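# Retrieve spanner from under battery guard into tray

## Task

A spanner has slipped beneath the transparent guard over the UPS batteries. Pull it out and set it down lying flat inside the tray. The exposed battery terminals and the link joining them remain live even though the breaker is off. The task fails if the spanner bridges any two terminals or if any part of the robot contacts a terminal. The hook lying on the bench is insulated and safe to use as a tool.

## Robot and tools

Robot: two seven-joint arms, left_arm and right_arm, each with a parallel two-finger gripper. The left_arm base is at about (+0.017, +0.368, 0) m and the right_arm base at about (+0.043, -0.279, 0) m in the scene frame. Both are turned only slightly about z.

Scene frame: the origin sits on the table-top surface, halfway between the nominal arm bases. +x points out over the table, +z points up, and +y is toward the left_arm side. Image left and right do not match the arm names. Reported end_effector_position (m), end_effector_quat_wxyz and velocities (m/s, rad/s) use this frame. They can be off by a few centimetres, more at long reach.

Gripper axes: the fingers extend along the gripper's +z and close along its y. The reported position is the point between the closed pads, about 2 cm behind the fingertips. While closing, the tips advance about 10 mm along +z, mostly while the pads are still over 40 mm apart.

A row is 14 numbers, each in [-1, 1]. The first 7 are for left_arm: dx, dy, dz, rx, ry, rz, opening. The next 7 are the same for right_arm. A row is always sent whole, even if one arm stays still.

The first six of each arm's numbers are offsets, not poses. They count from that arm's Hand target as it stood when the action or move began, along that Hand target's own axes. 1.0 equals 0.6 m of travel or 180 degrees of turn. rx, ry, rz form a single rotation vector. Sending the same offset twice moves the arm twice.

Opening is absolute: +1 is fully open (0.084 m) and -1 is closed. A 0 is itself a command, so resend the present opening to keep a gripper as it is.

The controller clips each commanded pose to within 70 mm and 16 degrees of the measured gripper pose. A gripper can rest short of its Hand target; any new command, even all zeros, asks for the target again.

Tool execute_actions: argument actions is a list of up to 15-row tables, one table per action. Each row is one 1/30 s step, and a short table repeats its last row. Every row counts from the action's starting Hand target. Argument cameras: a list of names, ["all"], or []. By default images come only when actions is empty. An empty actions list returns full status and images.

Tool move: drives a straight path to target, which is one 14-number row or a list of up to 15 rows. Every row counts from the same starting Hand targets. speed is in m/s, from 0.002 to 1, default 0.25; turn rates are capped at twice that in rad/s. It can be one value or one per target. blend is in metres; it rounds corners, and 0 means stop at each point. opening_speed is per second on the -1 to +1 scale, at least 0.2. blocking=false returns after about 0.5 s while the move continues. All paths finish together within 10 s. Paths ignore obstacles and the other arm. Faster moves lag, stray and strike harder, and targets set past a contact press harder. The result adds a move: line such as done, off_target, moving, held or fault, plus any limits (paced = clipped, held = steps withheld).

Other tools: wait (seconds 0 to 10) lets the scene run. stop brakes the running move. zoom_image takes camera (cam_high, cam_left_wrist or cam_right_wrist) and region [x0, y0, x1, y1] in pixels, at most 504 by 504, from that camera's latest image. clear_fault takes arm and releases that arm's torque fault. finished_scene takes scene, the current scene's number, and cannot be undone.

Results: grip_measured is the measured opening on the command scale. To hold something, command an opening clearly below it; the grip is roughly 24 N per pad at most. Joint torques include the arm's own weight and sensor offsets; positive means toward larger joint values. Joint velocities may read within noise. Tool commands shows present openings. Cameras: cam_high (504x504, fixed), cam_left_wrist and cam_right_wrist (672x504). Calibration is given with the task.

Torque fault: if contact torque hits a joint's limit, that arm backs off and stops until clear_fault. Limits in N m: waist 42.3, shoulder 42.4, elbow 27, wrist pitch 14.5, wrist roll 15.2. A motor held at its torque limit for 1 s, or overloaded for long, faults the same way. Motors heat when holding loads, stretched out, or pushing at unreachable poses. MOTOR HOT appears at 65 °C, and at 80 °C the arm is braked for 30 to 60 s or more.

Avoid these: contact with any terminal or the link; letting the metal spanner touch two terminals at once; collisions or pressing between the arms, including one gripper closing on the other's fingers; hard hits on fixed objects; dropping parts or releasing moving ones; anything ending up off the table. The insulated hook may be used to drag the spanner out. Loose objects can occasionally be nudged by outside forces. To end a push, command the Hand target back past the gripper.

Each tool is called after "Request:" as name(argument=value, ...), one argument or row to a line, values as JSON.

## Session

Request:
execute_actions(
  actions=[],
)

Request:
zoom_image(
  camera="cam_high",
  region=[60, 120, 360, 420],
)

Scene clock: 0.00 s.
left_arm: end_effector_position=(+0.4162, +0.3002, +0.2968) grip_measured=+1.00 end_effector_quat_wxyz=(-0.003, +0.993, -0.113, +0.017) | right_arm: end_effector_position=(+0.6391, -0.5140, +0.1911) grip_measured=+1.00 end_effector_quat_wxyz=(-0.354, +0.827, -0.025, +0.436)
Joint positions: left_arm=[-0.191 -0.278 0.001 1.021 0.009 1.265 0.051 0.084] | right_arm=[-0.633 0.526 -0.043 1.377 1.434 1.172 -1.504 0.084]
Joint velocities: within noise
Joint torques (N m): no reading
Motor temperatures (°C): left_arm=[31 30 29 30 27 29 29] | right_arm=[30 29 30 32 27 28 30]
Hand target: left_arm +0.4162, +0.3002, +0.2968; -0.003, +0.993, -0.113, +0.017 | right_arm +0.6391, -0.5140, +0.1911; -0.354, +0.827, -0.025, +0.436
Tool commands: left_gripper/opening=+1.0 right_gripper/opening=+1.0
camera_calibration:
cam_left_wrist: T_world_to_cam=[[-0.209449, -0.977755, -0.0112234, 0.416555], [-0.977448, 0.209672, -0.0251651, 0.418085], [0.0269585, 0.00569946, -0.99962, 0.4128], [0, 0, 0, 1]] pos_world=[0.484775, 0.317275, 0.427839]
cam_right_wrist: T_world_to_cam=[[0.275339, -0.753394, -0.597147, -0.419932], [-0.600057, 0.35061, -0.71903, 0.772648], [0.751079, 0.5563, -0.355543, 0.00662139], [0, 0, 0, 1]] pos_world=[0.574284, -0.590956, 0.30715]

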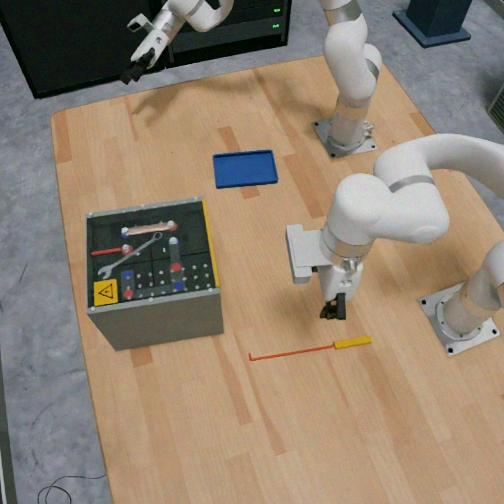

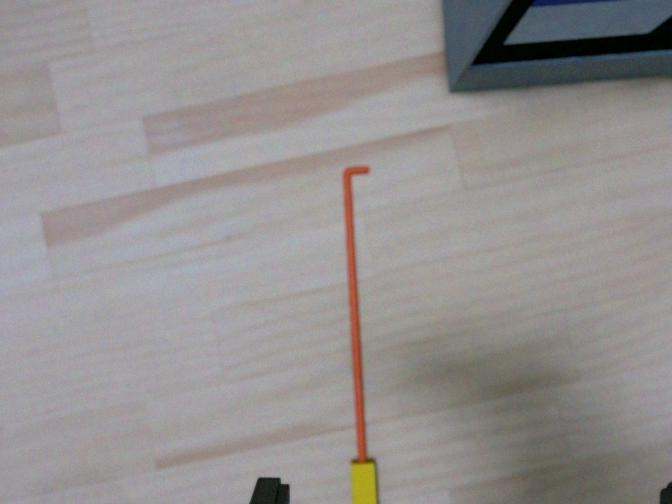

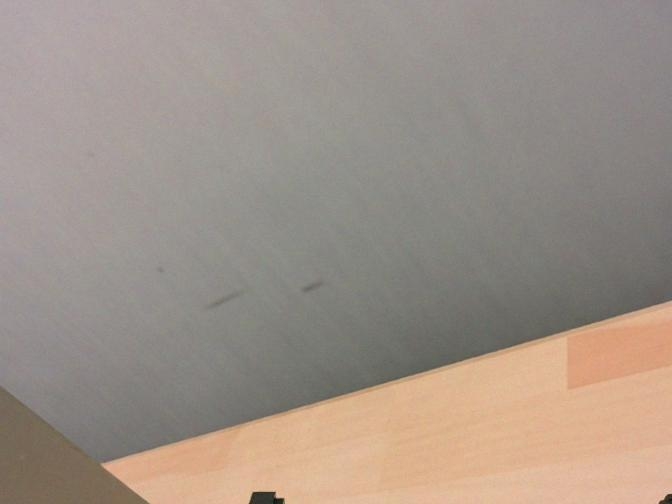

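Scaled by 1.680.

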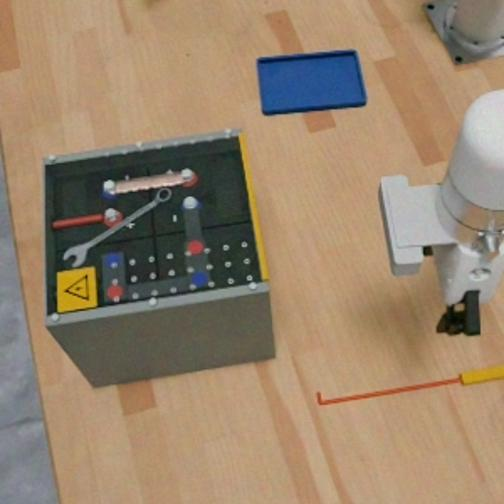

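Request:
move(
  target=[
    [-0.1935,-0.0193,0.3225,0,0,-0.02,0.2,0,0,0,0,0,0,1],
    [-0.1977,-0.0193,0.446,0,0,-0.02,0.2,0,0,0,0,0,0,1],
    [-0.1977,-0.0193,0.446,0,0,-0.02,-1,0,0,0,0,0,0,1],
    [-0.1925,-0.0193,0.289,0,0,-0.02,-1,0,0,0,0,0,0,1],
  ],
  speed=[0.4,0.2,0.2,0.25],
  blend=[0.01,0,0,0],
  cameras=["cam_left_wrist"],
)

Scene clock: 51.57 s.
left_arm: end_effector_position=(+0.3121, +0.3379, +0.1198) grip_measured=-0.64 end_effector_quat_wxyz=(-0.003, +0.997, -0.082, +0.017) | right_arm: end_effector_position=(+0.6391, -0.5140, +0.1911) grip_measured=+1.00 end_effector_quat_wxyz=(-0.354, +0.827, -0.025, +0.436)
Joint positions: left_arm=[-0.152 -0.475 0.031 0.326 0.03 0.767 0.036 0.016] | right_arm=[-0.633 0.526 -0.043 1.377 1.434 1.172 -1.504 0.084]
Joint torques (N m): left_arm=[-0.32 -11.58 -0.52 14.52 -0.15 -1.29 -0.18] | right_arm=[-0.39 -43.29 -0.29 10.54 0.8 0.6 -0.14]
Hand target: left_arm +0.3122, +0.3379, +0.1199; -0.003, +0.997, -0.082, +0.017 | right_arm +0.6391, -0.5140, +0.1911; -0.354, +0.827, -0.025, +0.436
Off the commanded pose: left_arm 0.000 m, 0 deg | right_arm 0.000 m, 0 deg.
move: done
camera_calibration:
cam_left_wrist: T_world_to_cam=[[-0.147655, -0.988997, -0.00908601, 0.413823], [-0.988679, 0.147843, -0.0256309, 0.328503], [0.0266922, 0.00519863, -0.99963, 0.238745], [0, 0, 0, 1]] pos_world=[0.379514, 0.359462, 0.250837]
Images, in order (width x height): cam_left_wrist 672x504.

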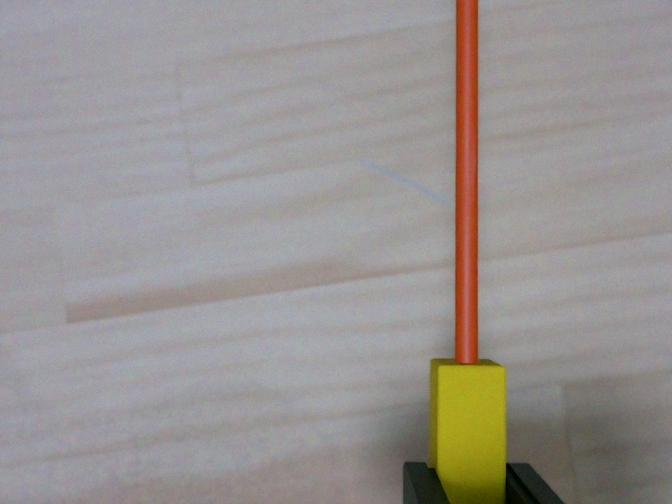

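Request:
move(
  target=[
    [-0.0745,0.08,0,0,0,0,-1,0,0,0,0,0,0,1],
    [0.018,0.635,0,0,0,0,-1,0,0,0,0,0,0,1],
    [0.013,0.635,0.154,0,0,0,-1,0,0,0,0,0,0,1],
    [0.013,0.635,0.154,0,0,0,-0.35,0,0,0,0,0,0,1],
  ],
  speed=[0.3,0.3,0.15,0.2],
  blend=[0.02,0.01,0,0],
  cameras=["cam_left_wrist","cam_high"],
)

Scene clock: 72.23 s.
left_arm: end_effector_position=(+0.2611, -0.0390, +0.0246) grip_measured=-0.37 end_effector_quat_wxyz=(-0.003, +0.997, -0.082, +0.017) | right_arm: end_effector_position=(+0.6391, -0.5140, +0.1911) grip_measured=+1.00 end_effector_quat_wxyz=(-0.354, +0.827, -0.025, +0.436)
Joint positions: left_arm=[-0.593 0.387 -0.455 0.913 0.367 0.577 -1.146 0.028] | right_arm=[-0.633 0.526 -0.043 1.377 1.434 1.172 -1.504 0.084]
Joint torques (N m): left_arm=[-0.28 -30.66 -3.9 12.05 0.12 -1.08 -0.2] | right_arm=[-0.38 -43.39 -0.26 10.6 0.95 0.57 -0.17]
Hand target: left_arm +0.2611, -0.0390, +0.0246; -0.003, +0.997, -0.082, +0.017 | right_arm +0.6391, -0.5140, +0.1911; -0.354, +0.827, -0.025, +0.436
Off the commanded pose: left_arm 0.000 m, 0 deg | right_arm 0.000 m, 0 deg.
move: done
camera_calibration:
cam_left_wrist: T_world_to_cam=[[-0.147653, -0.988997, -0.00910074, 0.0326757], [-0.988676, 0.147842, -0.0257297, 0.331374], [0.0267921, 0.00519862, -0.999628, 0.146768], [0, 0, 0, 1]] pos_world=[0.328514, -0.0174377, 0.155537]
Images, in order (width x height): cam_high 504x504, cam_left_wrist 672x504.

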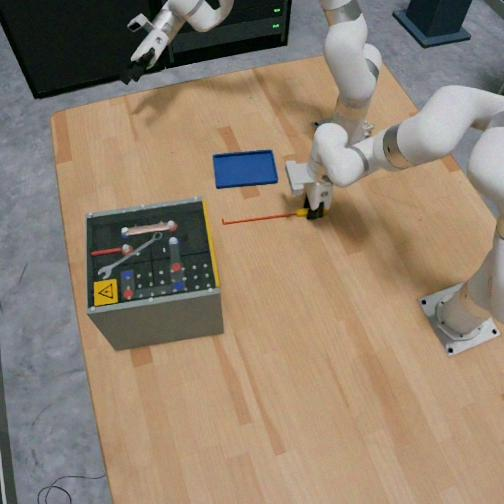

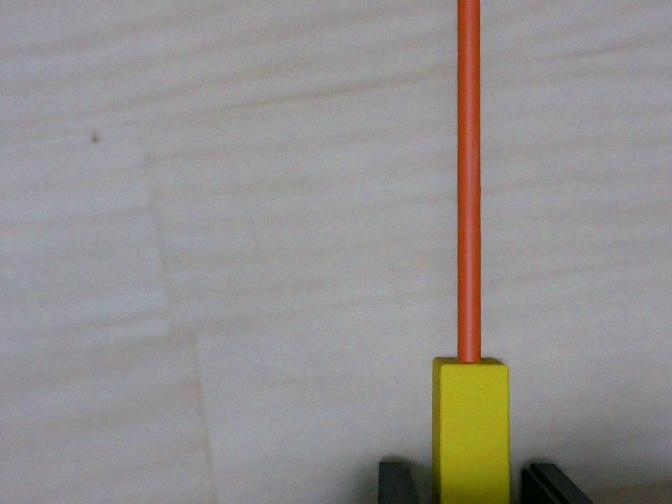

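Request:
move(
  target=[
    [0.009,0,-0.267,0,0,0,-0.3,0,0,0,0,0,0,1],
    [0.377,-0.31,-0.66,0,0,0,-0.3,-0.3525,-0.456,-0.192,-0.2627,-0.2742,0.029,0.2],
    [0.377,-0.31,-0.66,0,0,0,-0.3,-0.703,-0.729,0,-0.2627,-0.2742,0.029,0.2],
  ],
  speed=0.4,
  blend=[0.02,0.02,0],
  cameras=["all"],
)

Scene clock: 97.93 s.
left_arm: end_effector_position=(+0.5009, +0.1066, +0.4294) grip_measured=-0.32 end_effector_quat_wxyz=(-0.003, +0.997, -0.082, +0.017) | right_arm: end_effector_position=(+0.2612, -0.0392, +0.1602) grip_measured=+0.19 end_effector_quat_wxyz=(+0.000, +0.997, -0.082, +0.000)
Joint positions: left_arm=[-0.316 0.373 -0.317 2.171 0.138 1.786 -0.399 0.03] | right_arm=[-0.089 -0.665 0.886 0.536 0.575 1.074 0.522 0.052]
Joint torques (N m): left_arm=[-0.5 -33.81 -1.66 14.04 0.93 -1.1 -0.18] | right_arm=[-0.93 -0.97 -7.1 9.94 -0.01 -2.39 0.16]
Hand target: left_arm +0.5009, +0.1066, +0.4294; -0.003, +0.997, -0.082, +0.017 | right_arm +0.2612, -0.0392, +0.1602; +0.000, +0.997, -0.082, +0.000
Off the commanded pose: left_arm 0.000 m, 0 deg | right_arm 0.000 m, 0 deg.
move: done; blend cut to 0 m at target 2
camera_calibration:
cam_left_wrist: T_world_to_cam=[[-0.147653, -0.988997, -0.00910074, 0.215765], [-0.988676, 0.147842, -0.0257297, 0.557349], [0.0267921, 0.00519862, -0.999628, 0.544236], [0, 0, 0, 1]] pos_world=[0.568314, 0.128162, 0.560337]
cam_right_wrist: T_world_to_cam=[[-0.149253, -0.988799, 0.000722677, 0.0293233], [-0.988607, 0.14921, -0.019836, 0.338663], [0.019506, -0.00367504, -0.999803, 0.287696], [0, 0, 0, 1]] pos_world=[0.333569, -0.0204797, 0.294336]

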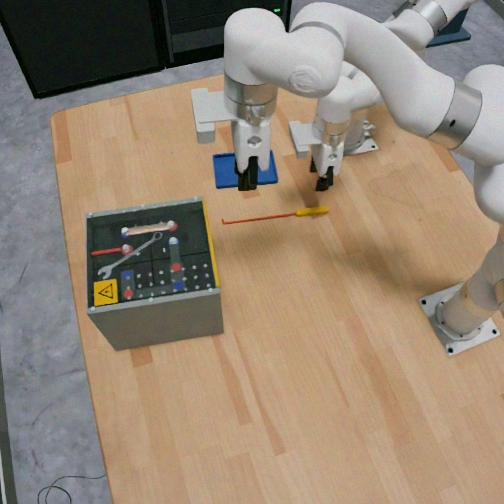

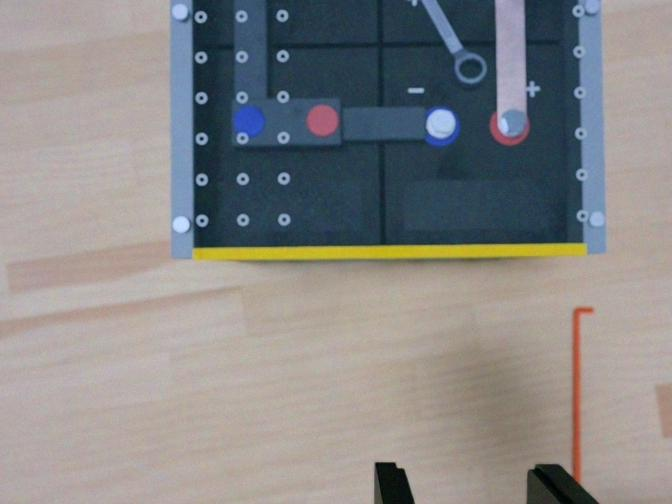

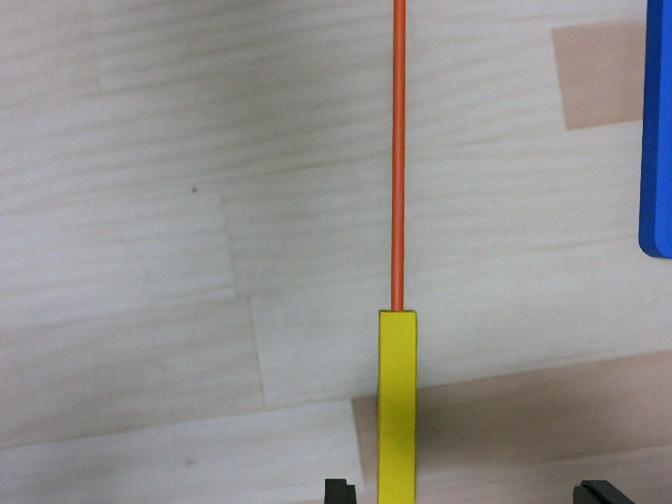

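Request:
move(
  target=[
    [0.06,0,0,0,0,0,-0.3,0,0.002,0.2245,0,0,0,0.0],
    [0.06,0,0,0,0,0,-0.3,0,0.002,0.2245,0,0,0,-1],
    [0.06,0,0,0,0,0,-0.3,0.004,-0.016,-0.2,0.5,-0.0083,-0.0083,-1],
    [0.06,0,0,0,0,0,-0.3,0.0497,-0.175,-0.1,0.5,-0.0083,-0.0083,-1],
  ],
  speed=[0.2,0.2,0.4,0.25],
  blend=[0,0,0.01,0],
  cameras=["all"],
)

Scene clock: 136.67 s.
left_arm: end_effector_position=(+0.5363, +0.1008, +0.4305) grip_measured=-0.32 end_effector_quat_wxyz=(-0.002, +0.997, -0.082, +0.018) | right_arm: end_effector_position=(+0.3078, +0.0595, +0.2202) grip_measured=-0.64 end_effector_quat_wxyz=(+0.706, -0.706, +0.046, -0.046)
Joint positions: left_arm=[-0.43 0.691 -0.26 2.707 0.205 1.997 -0.36 0.03] | right_arm=[0.216 -0.17 0.235 0.285 2.096 1.369 -1.163 0.016]
Joint torques (N m): left_arm=[-0.27 -41.2 -1.16 12.2 -0.24 -1.56 -0.03] | right_arm=[0.71 -14.8 -0.39 8.49 0.99 2.64 -0.52]
Hand target: left_arm +0.5364, +0.1007, +0.4306; -0.003, +0.997, -0.082, +0.017 | right_arm +0.3078, +0.0595, +0.2202; +0.706, -0.706, +0.046, -0.046
Off the commanded pose: left_arm 0.000 m, 0 deg | right_arm 0.000 m, 0 deg.
elbow stopped short (left arm): the move would have taken joint 4 (elbow) straighter than the controller allows.
move: done
camera_calibration:
cam_left_wrist: T_world_to_cam=[[-0.147652, -0.989002, -0.00863045, 0.215071], [-0.988635, 0.147835, -0.0273183, 0.593893], [0.0282937, 0.00449877, -0.99959, 0.543679], [0, 0, 0, 1]] pos_world=[0.603516, 0.122461, 0.561536]
cam_right_wrist: T_world_to_cam=[[0.0133297, -0.00228734, -0.999909, 0.2455], [-0.988494, 0.150654, -0.0135221, 0.369678], [0.150671, 0.988584, -0.000252854, 0.0276518], [0, 0, 0, 1]] pos_world=[0.357986, -0.0824682, 0.250483]

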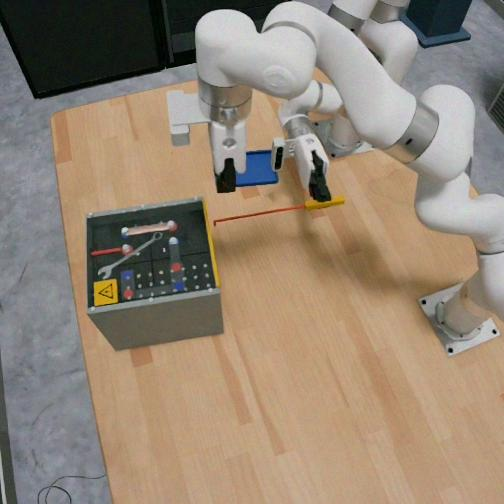

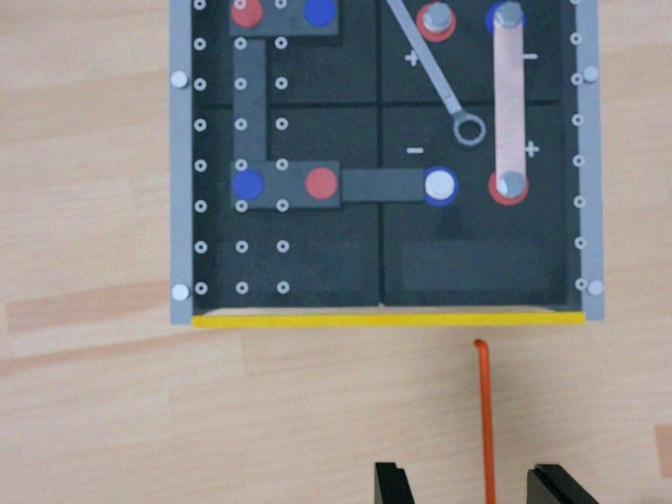

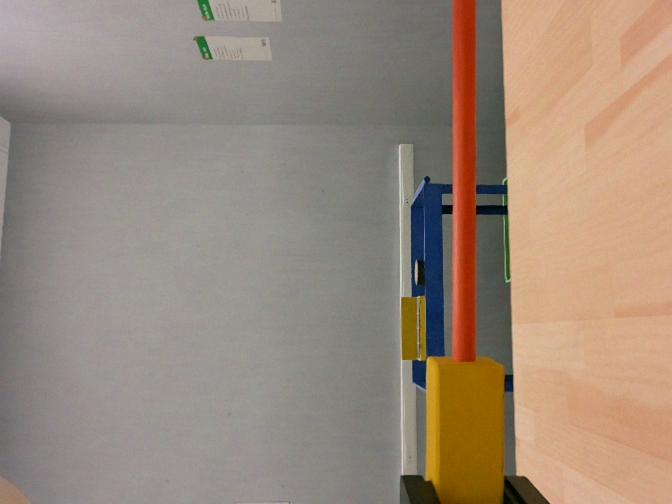

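Request:
move(
  target=[0,0,0,0,0,0,-0.3,0.2158,0.002,0.002,0,0,0,-1],
  speed=0.1,
  cameras=["cam_left_wrist","cam_high"],
)

Request:
zoom_image(
  camera="cam_left_wrist",
  region=[400, 80, 540, 220],
)

Request:
zoom_image(
  camera="cam_high",
  region=[110, 200, 220, 290],
)

Scene clock: 158.13 s.
left_arm: end_effector_position=(+0.5363, +0.1008, +0.4305) grip_measured=-0.32 end_effector_quat_wxyz=(-0.002, +0.997, -0.082, +0.018) | right_arm: end_effector_position=(+0.4363, +0.0438, +0.2189) grip_measured=-0.64 end_effector_quat_wxyz=(+0.706, -0.706, +0.046, -0.046)
Joint positions: left_arm=[-0.43 0.691 -0.26 2.707 0.205 1.997 -0.36 0.03] | right_arm=[0.118 0.167 0.141 0.676 1.884 1.375 -1.095 0.016]
Joint torques (N m): left_arm=[-0.16 -41.04 -1.32 11.82 -0.01 -1.44 0.07] | right_arm=[-0.93 -27.11 0.33 8.61 0.49 2.58 0.07]
Hand target: left_arm +0.5363, +0.1008, +0.4305; -0.002, +0.997, -0.082, +0.018 | right_arm +0.4363, +0.0438, +0.2189; +0.706, -0.706, +0.046, -0.046
Off the commanded pose: left_arm 0.000 m, 0 deg | right_arm 0.000 m, 0 deg.
move: done
camera_calibration:
cam_left_wrist: T_world_to_cam=[[-0.147652, -0.989002, -0.00863045, 0.215071], [-0.988635, 0.147835, -0.0273183, 0.593893], [0.0282937, 0.00449877, -0.99959, 0.543679], [0, 0, 0, 1]] pos_world=[0.603516, 0.122461, 0.561536]
Images, in order (width x height): cam_high 504x504, cam_left_wrist 672x504.

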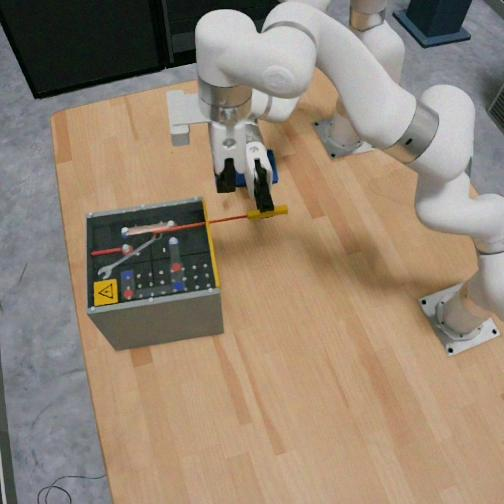

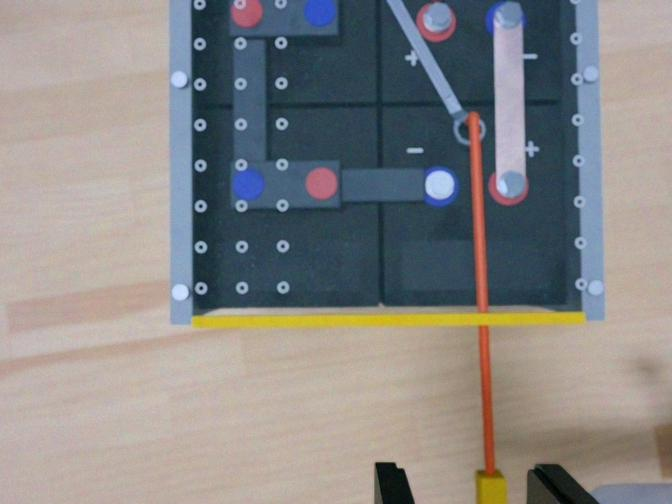

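Scaled by 3.600.

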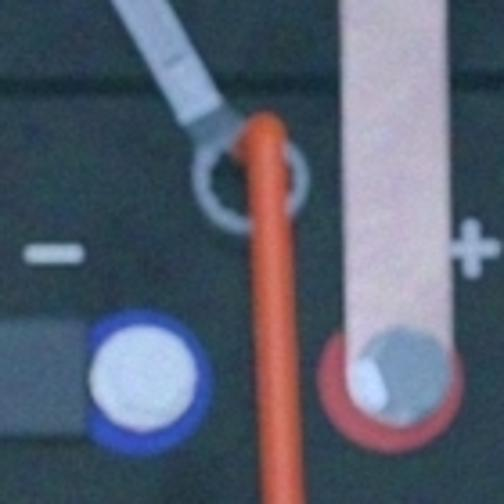

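Scaled by 4.582.

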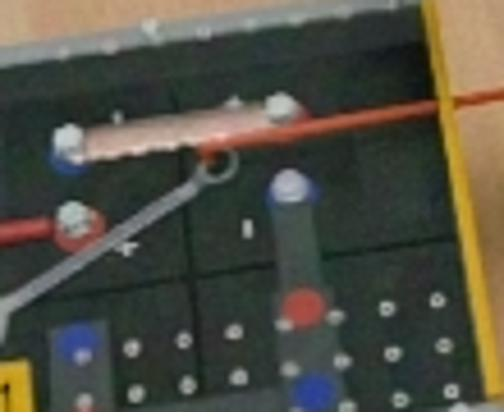

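Request:
move(
  target=[
    [0,0,0,0,0,0,-0.3,-0.007,0,0,0,0,0,-1],
    [0,0,0,0,0,0,-0.3,-0.007,0.013,0,0,0,0,-1],
  ],
  speed=0.05,
  cameras=["cam_left_wrist","cam_high"],
)

Request:
zoom_image(
  camera="cam_left_wrist",
  region=[400, 80, 540, 220],
)

Request:
zoom_image(
  camera="cam_high",
  region=[110, 200, 220, 290],
)

Scene clock: 176.53 s.
left_arm: end_effector_position=(+0.5363, +0.1008, +0.4305) grip_measured=-0.32 end_effector_quat_wxyz=(-0.002, +0.997, -0.082, +0.018) | right_arm: end_effector_position=(+0.4321, +0.0444, +0.2111) grip_measured=-0.64 end_effector_quat_wxyz=(+0.706, -0.706, +0.046, -0.046)
Joint positions: left_arm=[-0.43 0.691 -0.26 2.707 0.205 1.997 -0.36 0.03] | right_arm=[0.119 0.181 0.142 0.666 1.889 1.38 -1.119 0.016]
Joint torques (N m): left_arm=[0.29 -40.89 -1.51 11.95 -0.04 -1.5 0.1] | right_arm=[-1.07 -27.11 0.45 8.51 0.96 2.6 -0.51]
Hand target: left_arm +0.5363, +0.1008, +0.4305; -0.002, +0.997, -0.082, +0.018 | right_arm +0.4321, +0.0444, +0.2111; +0.706, -0.706, +0.046, -0.046
Off the commanded pose: left_arm 0.000 m, 0 deg | right_arm 0.000 m, 0 deg.
move: done
camera_calibration:
cam_left_wrist: T_world_to_cam=[[-0.147652, -0.989002, -0.00863045, 0.215071], [-0.988635, 0.147835, -0.0273183, 0.593893], [0.0282937, 0.00449877, -0.99959, 0.543679], [0, 0, 0, 1]] pos_world=[0.603516, 0.122461, 0.561536]
Images, in order (width x height): cam_high 504x504, cam_left_wrist 672x504.

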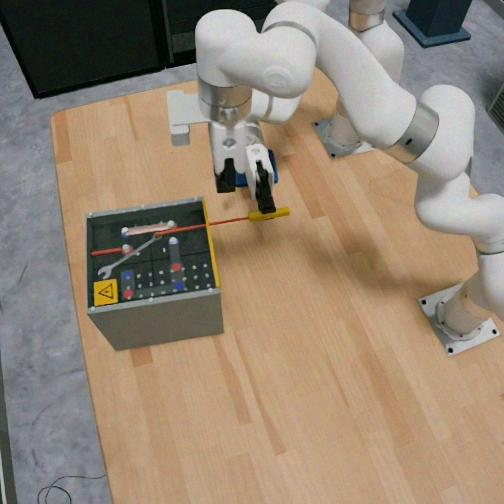

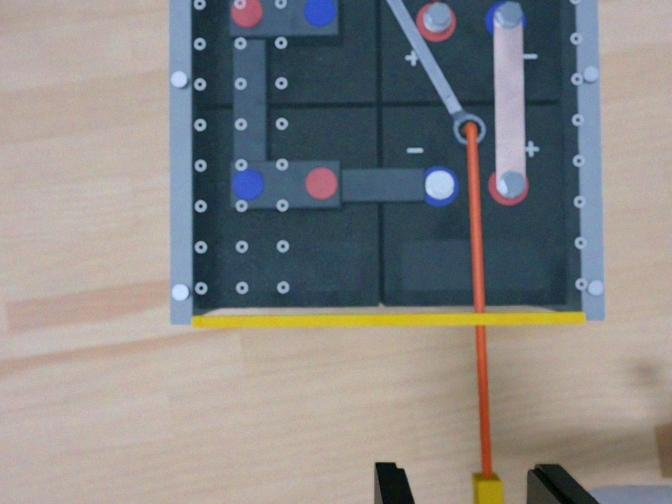

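Scaled by 3.600.

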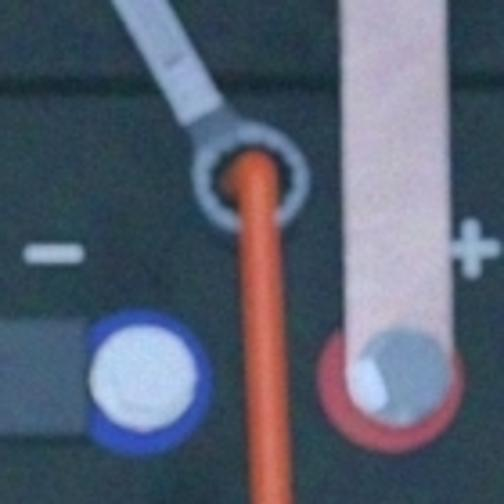

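Scaled by 4.582.

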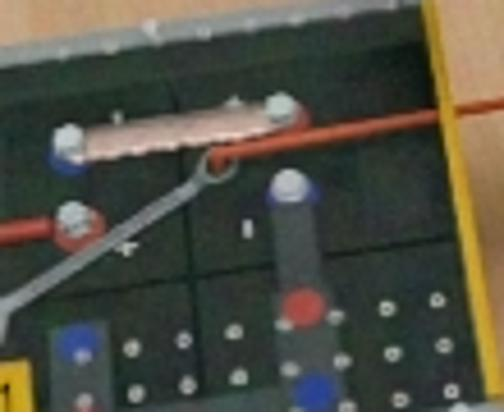

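Request:
move(
  target=[
    [0,0,0,0,0,0,-0.3,0,0.0063,0,0,0,0,-1],
    [0,0,0,0,0,0,-0.3,-0.038,0.0063,-0.002,0,0,0,-1],
  ],
  speed=0.05,
  cameras=["cam_left_wrist"],
)

Request:
zoom_image(
  camera="cam_left_wrist",
  region=[400, 80, 540, 220],
)

Scene clock: 202.17 s.
left_arm: end_effector_position=(+0.5363, +0.1008, +0.4305) grip_measured=-0.32 end_effector_quat_wxyz=(-0.002, +0.997, -0.082, +0.018) | right_arm: end_effector_position=(+0.4094, +0.0461, +0.2073) grip_measured=-0.64 end_effector_quat_wxyz=(+0.706, -0.706, +0.046, -0.046)
Joint positions: left_arm=[-0.43 0.691 -0.26 2.707 0.205 1.997 -0.36 0.03] | right_arm=[0.127 0.14 0.153 0.595 1.915 1.385 -1.15 0.016]
Joint torques (N m): left_arm=[-0.25 -40.6 -1.11 11.93 -0.01 -1.52 0.05] | right_arm=[0.57 -27.46 0.75 7.71 0.91 2.67 -0.6]
Hand target: left_arm +0.5363, +0.1008, +0.4305; -0.002, +0.997, -0.082, +0.018 | right_arm +0.4093, +0.0461, +0.2073; +0.706, -0.706, +0.046, -0.046
Off the commanded pose: left_arm 0.000 m, 0 deg | right_arm 0.000 m, 0 deg.
move: done
camera_calibration:
cam_left_wrist: T_world_to_cam=[[-0.147652, -0.989002, -0.00863045, 0.215071], [-0.988635, 0.147835, -0.0273183, 0.593893], [0.0282937, 0.00449877, -0.99959, 0.543679], [0, 0, 0, 1]] pos_world=[0.603516, 0.122461, 0.561536]
Images, in order (width x height): cam_left_wrist 672x504.

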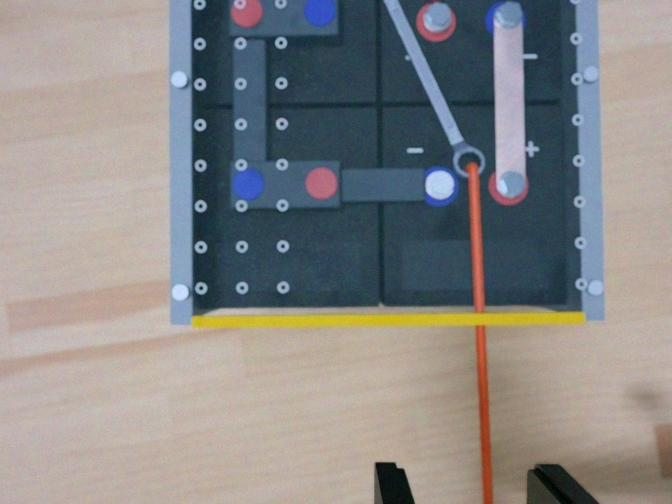

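Scaled by 3.600.

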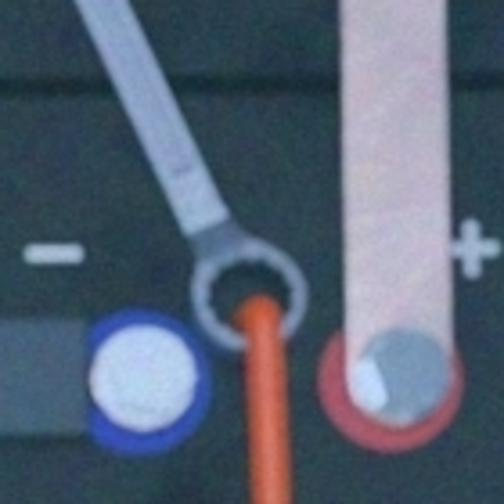

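Request:
move(
  target=[0,0,0,0,0,0,-0.3,-0.0225,0,-0.0052,0,0,0,-1],
  speed=0.05,
  cameras=["cam_left_wrist"],
)

Request:
zoom_image(
  camera="cam_left_wrist",
  region=[400, 110, 540, 250],
)

Scene clock: 209.83 s.
left_arm: end_effector_position=(+0.5363, +0.1008, +0.4305) grip_measured=-0.32 end_effector_quat_wxyz=(-0.002, +0.997, -0.082, +0.018) | right_arm: end_effector_position=(+0.3956, +0.0448, +0.2073) grip_measured=-0.64 end_effector_quat_wxyz=(+0.706, -0.706, +0.046, -0.046)
Joint positions: left_arm=[-0.43 0.691 -0.26 2.707 0.205 1.997 -0.36 0.03] | right_arm=[0.129 0.106 0.157 0.549 1.925 1.39 -1.161 0.016]
Joint torques (N m): left_arm=[-0.09 -40.77 -1.01 11.85 -0.04 -1.63 0.16] | right_arm=[0.52 -26.1 0.62 7.67 0.88 2.69 -0.56]
Hand target: left_arm +0.5363, +0.1008, +0.4305; -0.002, +0.997, -0.082, +0.018 | right_arm +0.3956, +0.0448, +0.2073; +0.706, -0.706, +0.046, -0.046
Off the commanded pose: left_arm 0.000 m, 0 deg | right_arm 0.000 m, 0 deg.
move: done
camera_calibration:
cam_left_wrist: T_world_to_cam=[[-0.147652, -0.989002, -0.00863045, 0.215071], [-0.988635, 0.147835, -0.0273183, 0.593893], [0.0282937, 0.00449877, -0.99959, 0.543679], [0, 0, 0, 1]] pos_world=[0.603516, 0.122461, 0.561536]
Images, in order (width x height): cam_left_wrist 672x504.

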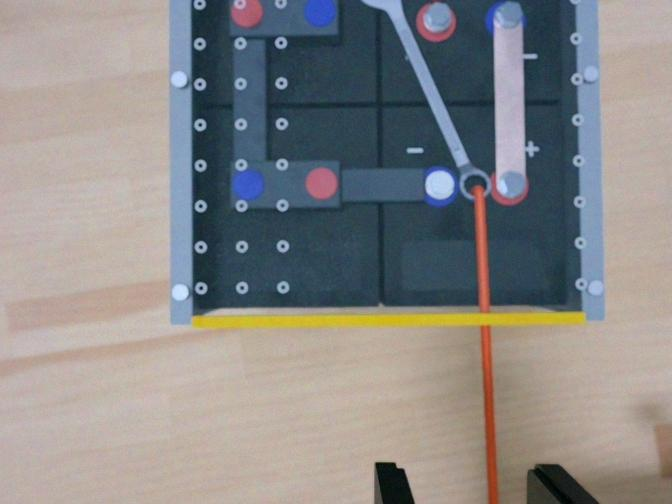

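Scaled by 3.600.

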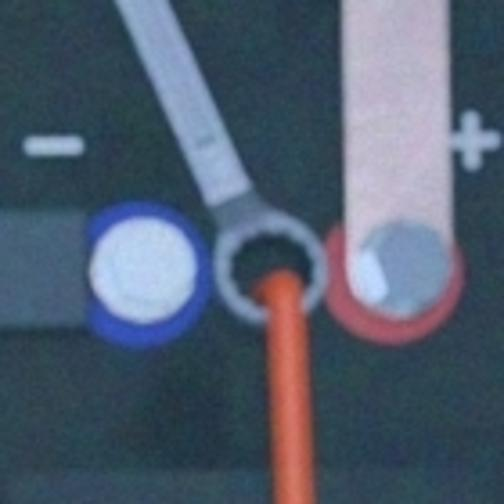

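Request:
move(
  target=[
    [0,0,0,0,0,0,-0.3,-0.027,0,0.001,0,0,0,-1],
    [0,0,0,0,0,0,-0.3,-0.152,0,-0.036,0,0,0,-1],
  ],
  speed=0.06,
  blend=[0.004,0],
  cameras=["cam_left_wrist","cam_high"],
)

Request:
zoom_image(
  camera="cam_left_wrist",
  region=[380, 110, 620, 350],
)

Scene clock: 221.33 s.
left_arm: end_effector_position=(+0.5363, +0.1008, +0.4305) grip_measured=-0.32 end_effector_quat_wxyz=(-0.002, +0.997, -0.082, +0.018) | right_arm: end_effector_position=(+0.3023, +0.0353, +0.2074) grip_measured=-0.64 end_effector_quat_wxyz=(+0.706, -0.706, +0.046, -0.046)
Joint positions: left_arm=[-0.43 0.691 -0.26 2.707 0.205 1.997 -0.36 0.03] | right_arm=[0.163 -0.156 0.188 0.242 2.009 1.423 -1.201 0.016]
Joint torques (N m): left_arm=[0.06 -40.59 -1.09 11.98 0.09 -1.52 0.11] | right_arm=[0.51 -16.5 -0.26 7.11 0.87 2.52 -0.04]
Hand target: left_arm +0.5363, +0.1008, +0.4305; -0.002, +0.997, -0.082, +0.018 | right_arm +0.3023, +0.0353, +0.2074; +0.706, -0.706, +0.046, -0.046
Off the commanded pose: left_arm 0.000 m, 0 deg | right_arm 0.000 m, 0 deg.
move: done
camera_calibration:
cam_left_wrist: T_world_to_cam=[[-0.147652, -0.989002, -0.00863045, 0.215071], [-0.988635, 0.147835, -0.0273183, 0.593893], [0.0282937, 0.00449877, -0.99959, 0.543679], [0, 0, 0, 1]] pos_world=[0.603516, 0.122461, 0.561536]
Images, in order (width x height): cam_high 504x504, cam_left_wrist 672x504.

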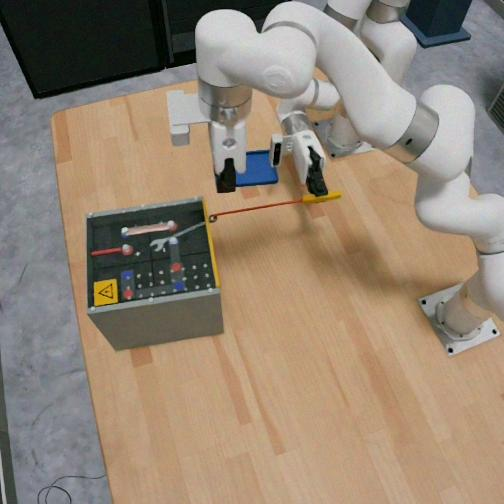

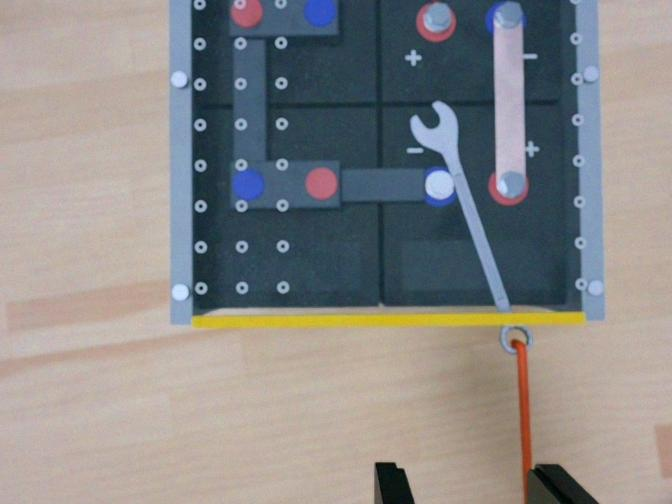

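Scaled by 2.100.

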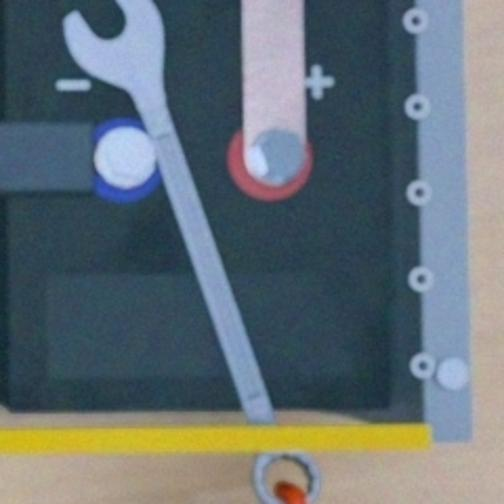

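Request:
move(
  target=[
    [0,0,0,0,0,0,-0.3,0.001,-0.027,0,0,0,0,-1],
    [0,0,0,0,0,0,-0.3,-0.035,-0.08,-0.03,0,0,0,-1],
    [0,0,0,0,0,0,-0.3,-0.052,0.145,-0.132,-0.5,0.0083,0.0083,-1],
    [0,0,0,0,0,0,-0.3,-0.052,0.3017,-0.132,-0.5,0.0083,0.0083,-1],
  ],
  speed=[0.08,0.2,0.35,0.15],
  blend=[0.003,0.02,0.01,0],
  cameras=["cam_left_wrist"],
)

Request:
zoom_image(
  camera="cam_left_wrist",
  region=[380, 110, 620, 350],
)

Scene clock: 247.83 s.
left_arm: end_effector_position=(+0.5363, +0.1008, +0.4305) grip_measured=-0.32 end_effector_quat_wxyz=(-0.002, +0.997, -0.082, +0.018) | right_arm: end_effector_position=(+0.2609, -0.0392, +0.0264) grip_measured=-0.64 end_effector_quat_wxyz=(+0.000, +0.997, -0.082, +0.000)
Joint positions: left_arm=[-0.43 0.691 -0.26 2.707 0.205 1.997 -0.36 0.03] | right_arm=[-0.523 -0.221 1.477 0.391 0.511 0.465 0.63 0.016]
Joint torques (N m): left_arm=[0.04 -40.39 -1.23 11.92 -0.2 -1.55 -0.01] | right_arm=[-1.01 0.93 -2.99 7.75 -0.02 -2.48 0.22]
Hand target: left_arm +0.5363, +0.1008, +0.4305; -0.002, +0.997, -0.082, +0.018 | right_arm +0.2609, -0.0392, +0.0264; +0.000, +0.997, -0.082, +0.000
Off the commanded pose: left_arm 0.000 m, 0 deg | right_arm 0.000 m, 0 deg.
move: done
camera_calibration:
cam_left_wrist: T_world_to_cam=[[-0.147652, -0.989002, -0.00863045, 0.215071], [-0.988635, 0.147835, -0.0273183, 0.593893], [0.0282937, 0.00449877, -0.99959, 0.543679], [0, 0, 0, 1]] pos_world=[0.603516, 0.122461, 0.561536]
Images, in order (width x height): cam_left_wrist 672x504.

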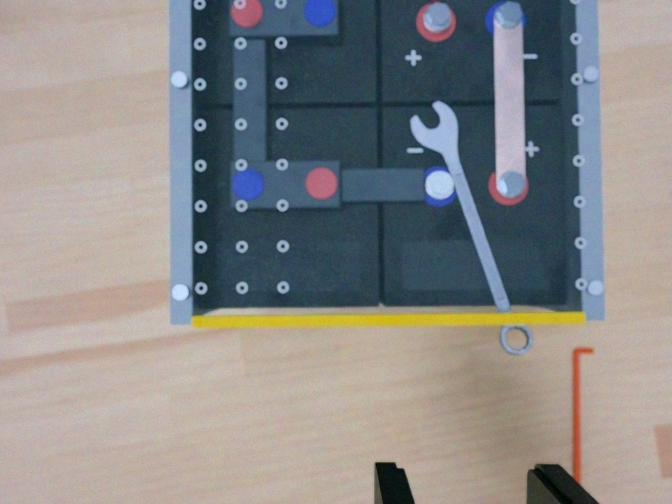

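Scaled by 2.100.

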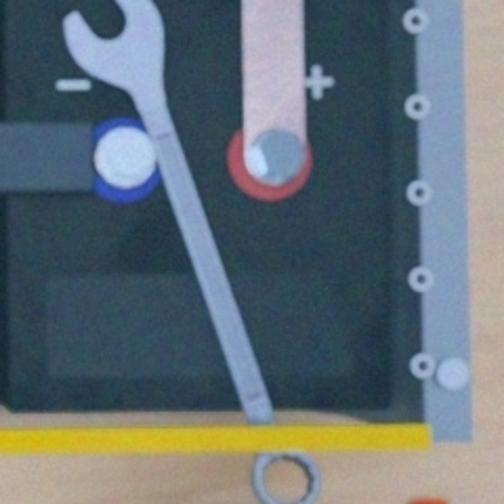

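Request:
move(
  target=[
    [0,0,0,0,0,0,-0.3,0,0,0,0,0,0,-0.4],
    [0,0,0,0,0,0,-0.3,0,0,-0.173,0,0,0,-0.4],
    [0,0,0,0,0,0,-0.3,0.2536,-0.091,-0.39,0.432,0.3,0.3,-0.2],
    [0,0,0,0,0,0,-0.3,0.3213,-0.1208,-0.2817,0.432,0.3,0.3,-0.2],
  ],
  speed=[0.2,0.25,0.4,0.2],
  blend=[0,0.01,0.02,0],
  cameras=["all"],
)

Request:
zoom_image(
  camera="cam_left_wrist",
  region=[380, 250, 620, 490],
)

Scene clock: 285.97 s.
left_arm: end_effector_position=(+0.5363, +0.1008, +0.4305) grip_measured=-0.32 end_effector_quat_wxyz=(-0.002, +0.997, -0.082, +0.018) | right_arm: end_effector_position=(+0.4631, +0.0009, +0.1953) grip_measured=-0.22 end_effector_quat_wxyz=(+0.546, -0.546, +0.450, -0.449)
Joint positions: left_arm=[-0.43 0.691 -0.26 2.707 0.205 1.997 -0.36 0.03] | right_arm=[-0.688 -1.774 1.761 0.743 3.282 0.176 0.138 0.035]
Joint torques (N m): left_arm=[0.03 -40.16 -1.35 12 -0.04 -1.44 -0.02] | right_arm=[-0.88 15.55 -16.52 -3.27 -0.53 -0.65 0.1]
Hand target: left_arm +0.5363, +0.1008, +0.4305; -0.002, +0.997, -0.082, +0.018 | right_arm +0.4631, +0.0009, +0.1953; +0.546, -0.546, +0.450, -0.449
Off the commanded pose: left_arm 0.000 m, 0 deg | right_arm 0.000 m, 0 deg.
move: done; blend cut to 0 m at target 3
camera_calibration:
cam_left_wrist: T_world_to_cam=[[-0.147652, -0.989002, -0.00863045, 0.215071], [-0.988635, 0.147835, -0.0273183, 0.593893], [0.0282937, 0.00449877, -0.99959, 0.543679], [0, 0, 0, 1]] pos_world=[0.603516, 0.122461, 0.561536]
cam_right_wrist: T_world_to_cam=[[0.00149163, -0.0140832, -0.9999, 0.223856], [-0.171503, 0.985082, -0.0141303, 0.152757], [0.985182, 0.171507, -0.000945931, -0.323461], [0, 0, 0, 1]] pos_world=[0.344533, -0.0918495, 0.225686]

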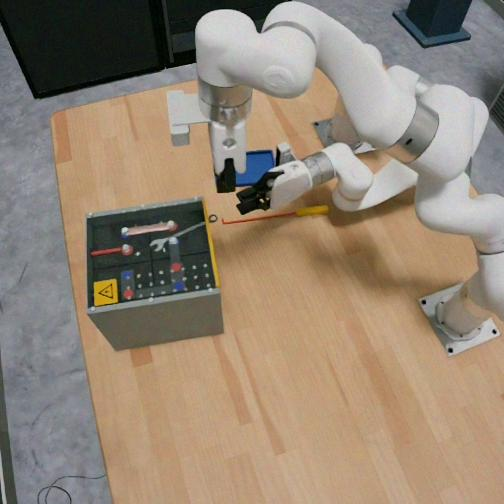

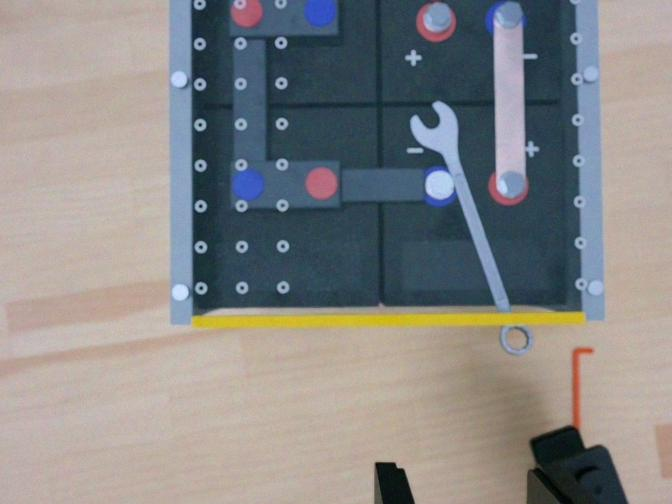

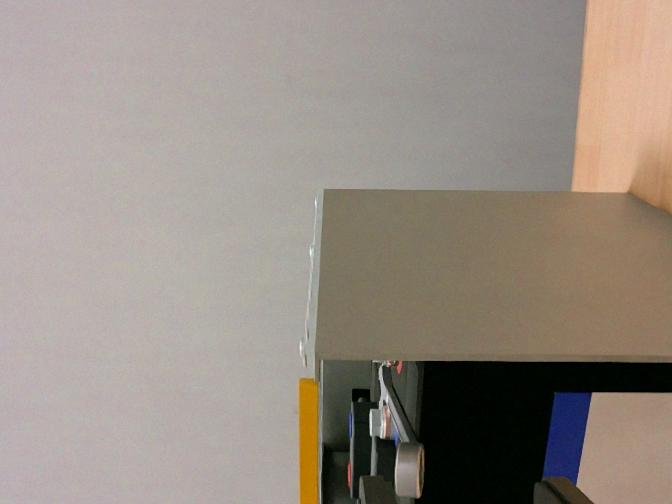

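Scaled by 2.100.

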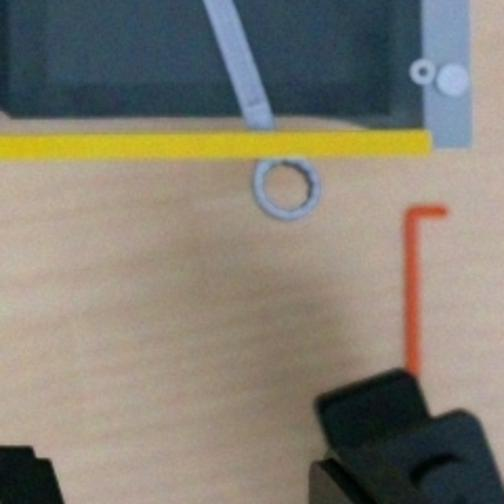

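Request:
move(
  target=[0,0,0,0,0,0,-0.3,-0.0025,-0.007,0.075,0,0,0,-0.2],
  speed=0.12,
  cameras=["cam_left_wrist","cam_right_wrist"],
)

Request:
zoom_image(
  camera="cam_left_wrist",
  region=[420, 290, 620, 490],
)

Scene clock: 316.70 s.
left_arm: end_effector_position=(+0.5363, +0.1008, +0.4305) grip_measured=-0.32 end_effector_quat_wxyz=(-0.002, +0.997, -0.082, +0.018) | right_arm: end_effector_position=(+0.5069, +0.0110, +0.1995) grip_measured=-0.22 end_effector_quat_wxyz=(+0.546, -0.546, +0.450, -0.449)
Joint positions: left_arm=[-0.43 0.691 -0.26 2.707 0.205 1.997 -0.36 0.03] | right_arm=[-0.855 -1.781 1.717 0.853 3.262 0.228 0.137 0.035]
Joint torques (N m): left_arm=[0.14 -40.32 -1.04 12 0.12 -1.61 0.09] | right_arm=[-0.81 18.33 -18.26 -3.01 -0.98 -0.18 -0.49]
Hand target: left_arm +0.5363, +0.1008, +0.4305; -0.002, +0.997, -0.082, +0.018 | right_arm +0.5070, +0.0110, +0.1995; +0.546, -0.546, +0.450, -0.449
Off the commanded pose: left_arm 0.000 m, 0 deg | right_arm 0.000 m, 0 deg.
move: done
camera_calibration:
cam_left_wrist: T_world_to_cam=[[-0.147652, -0.989002, -0.00863045, 0.215071], [-0.988635, 0.147835, -0.0273183, 0.593893], [0.0282937, 0.00449877, -0.99959, 0.543679], [0, 0, 0, 1]] pos_world=[0.603516, 0.122461, 0.561536]
cam_right_wrist: T_world_to_cam=[[0.00149163, -0.0140832, -0.9999, 0.228032], [-0.171503, 0.985082, -0.0141303, 0.150377], [0.985182, 0.171507, -0.000945931, -0.36834], [0, 0, 0, 1]] pos_world=[0.388333, -0.0817495, 0.229786]
Images, in order (width x height): cam_left_wrist 672x504, cam_right_wrist 672x504.

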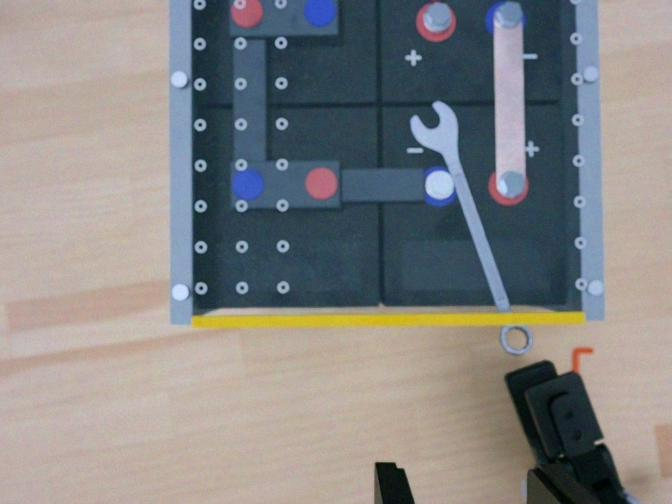

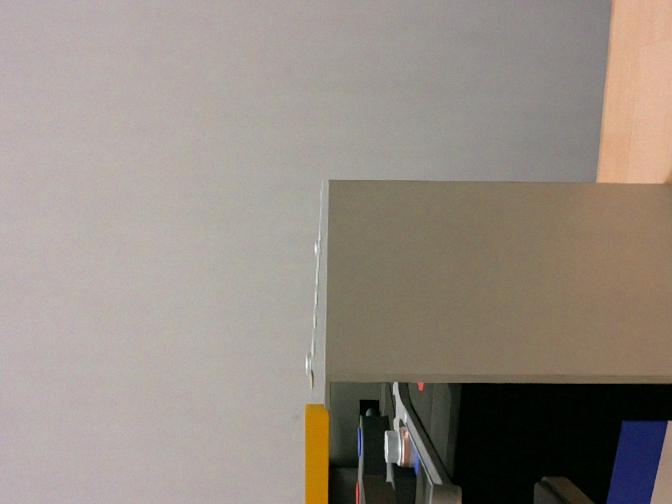

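Scaled by 2.520.

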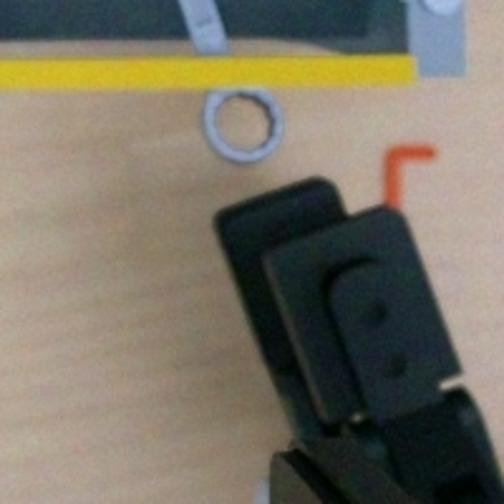

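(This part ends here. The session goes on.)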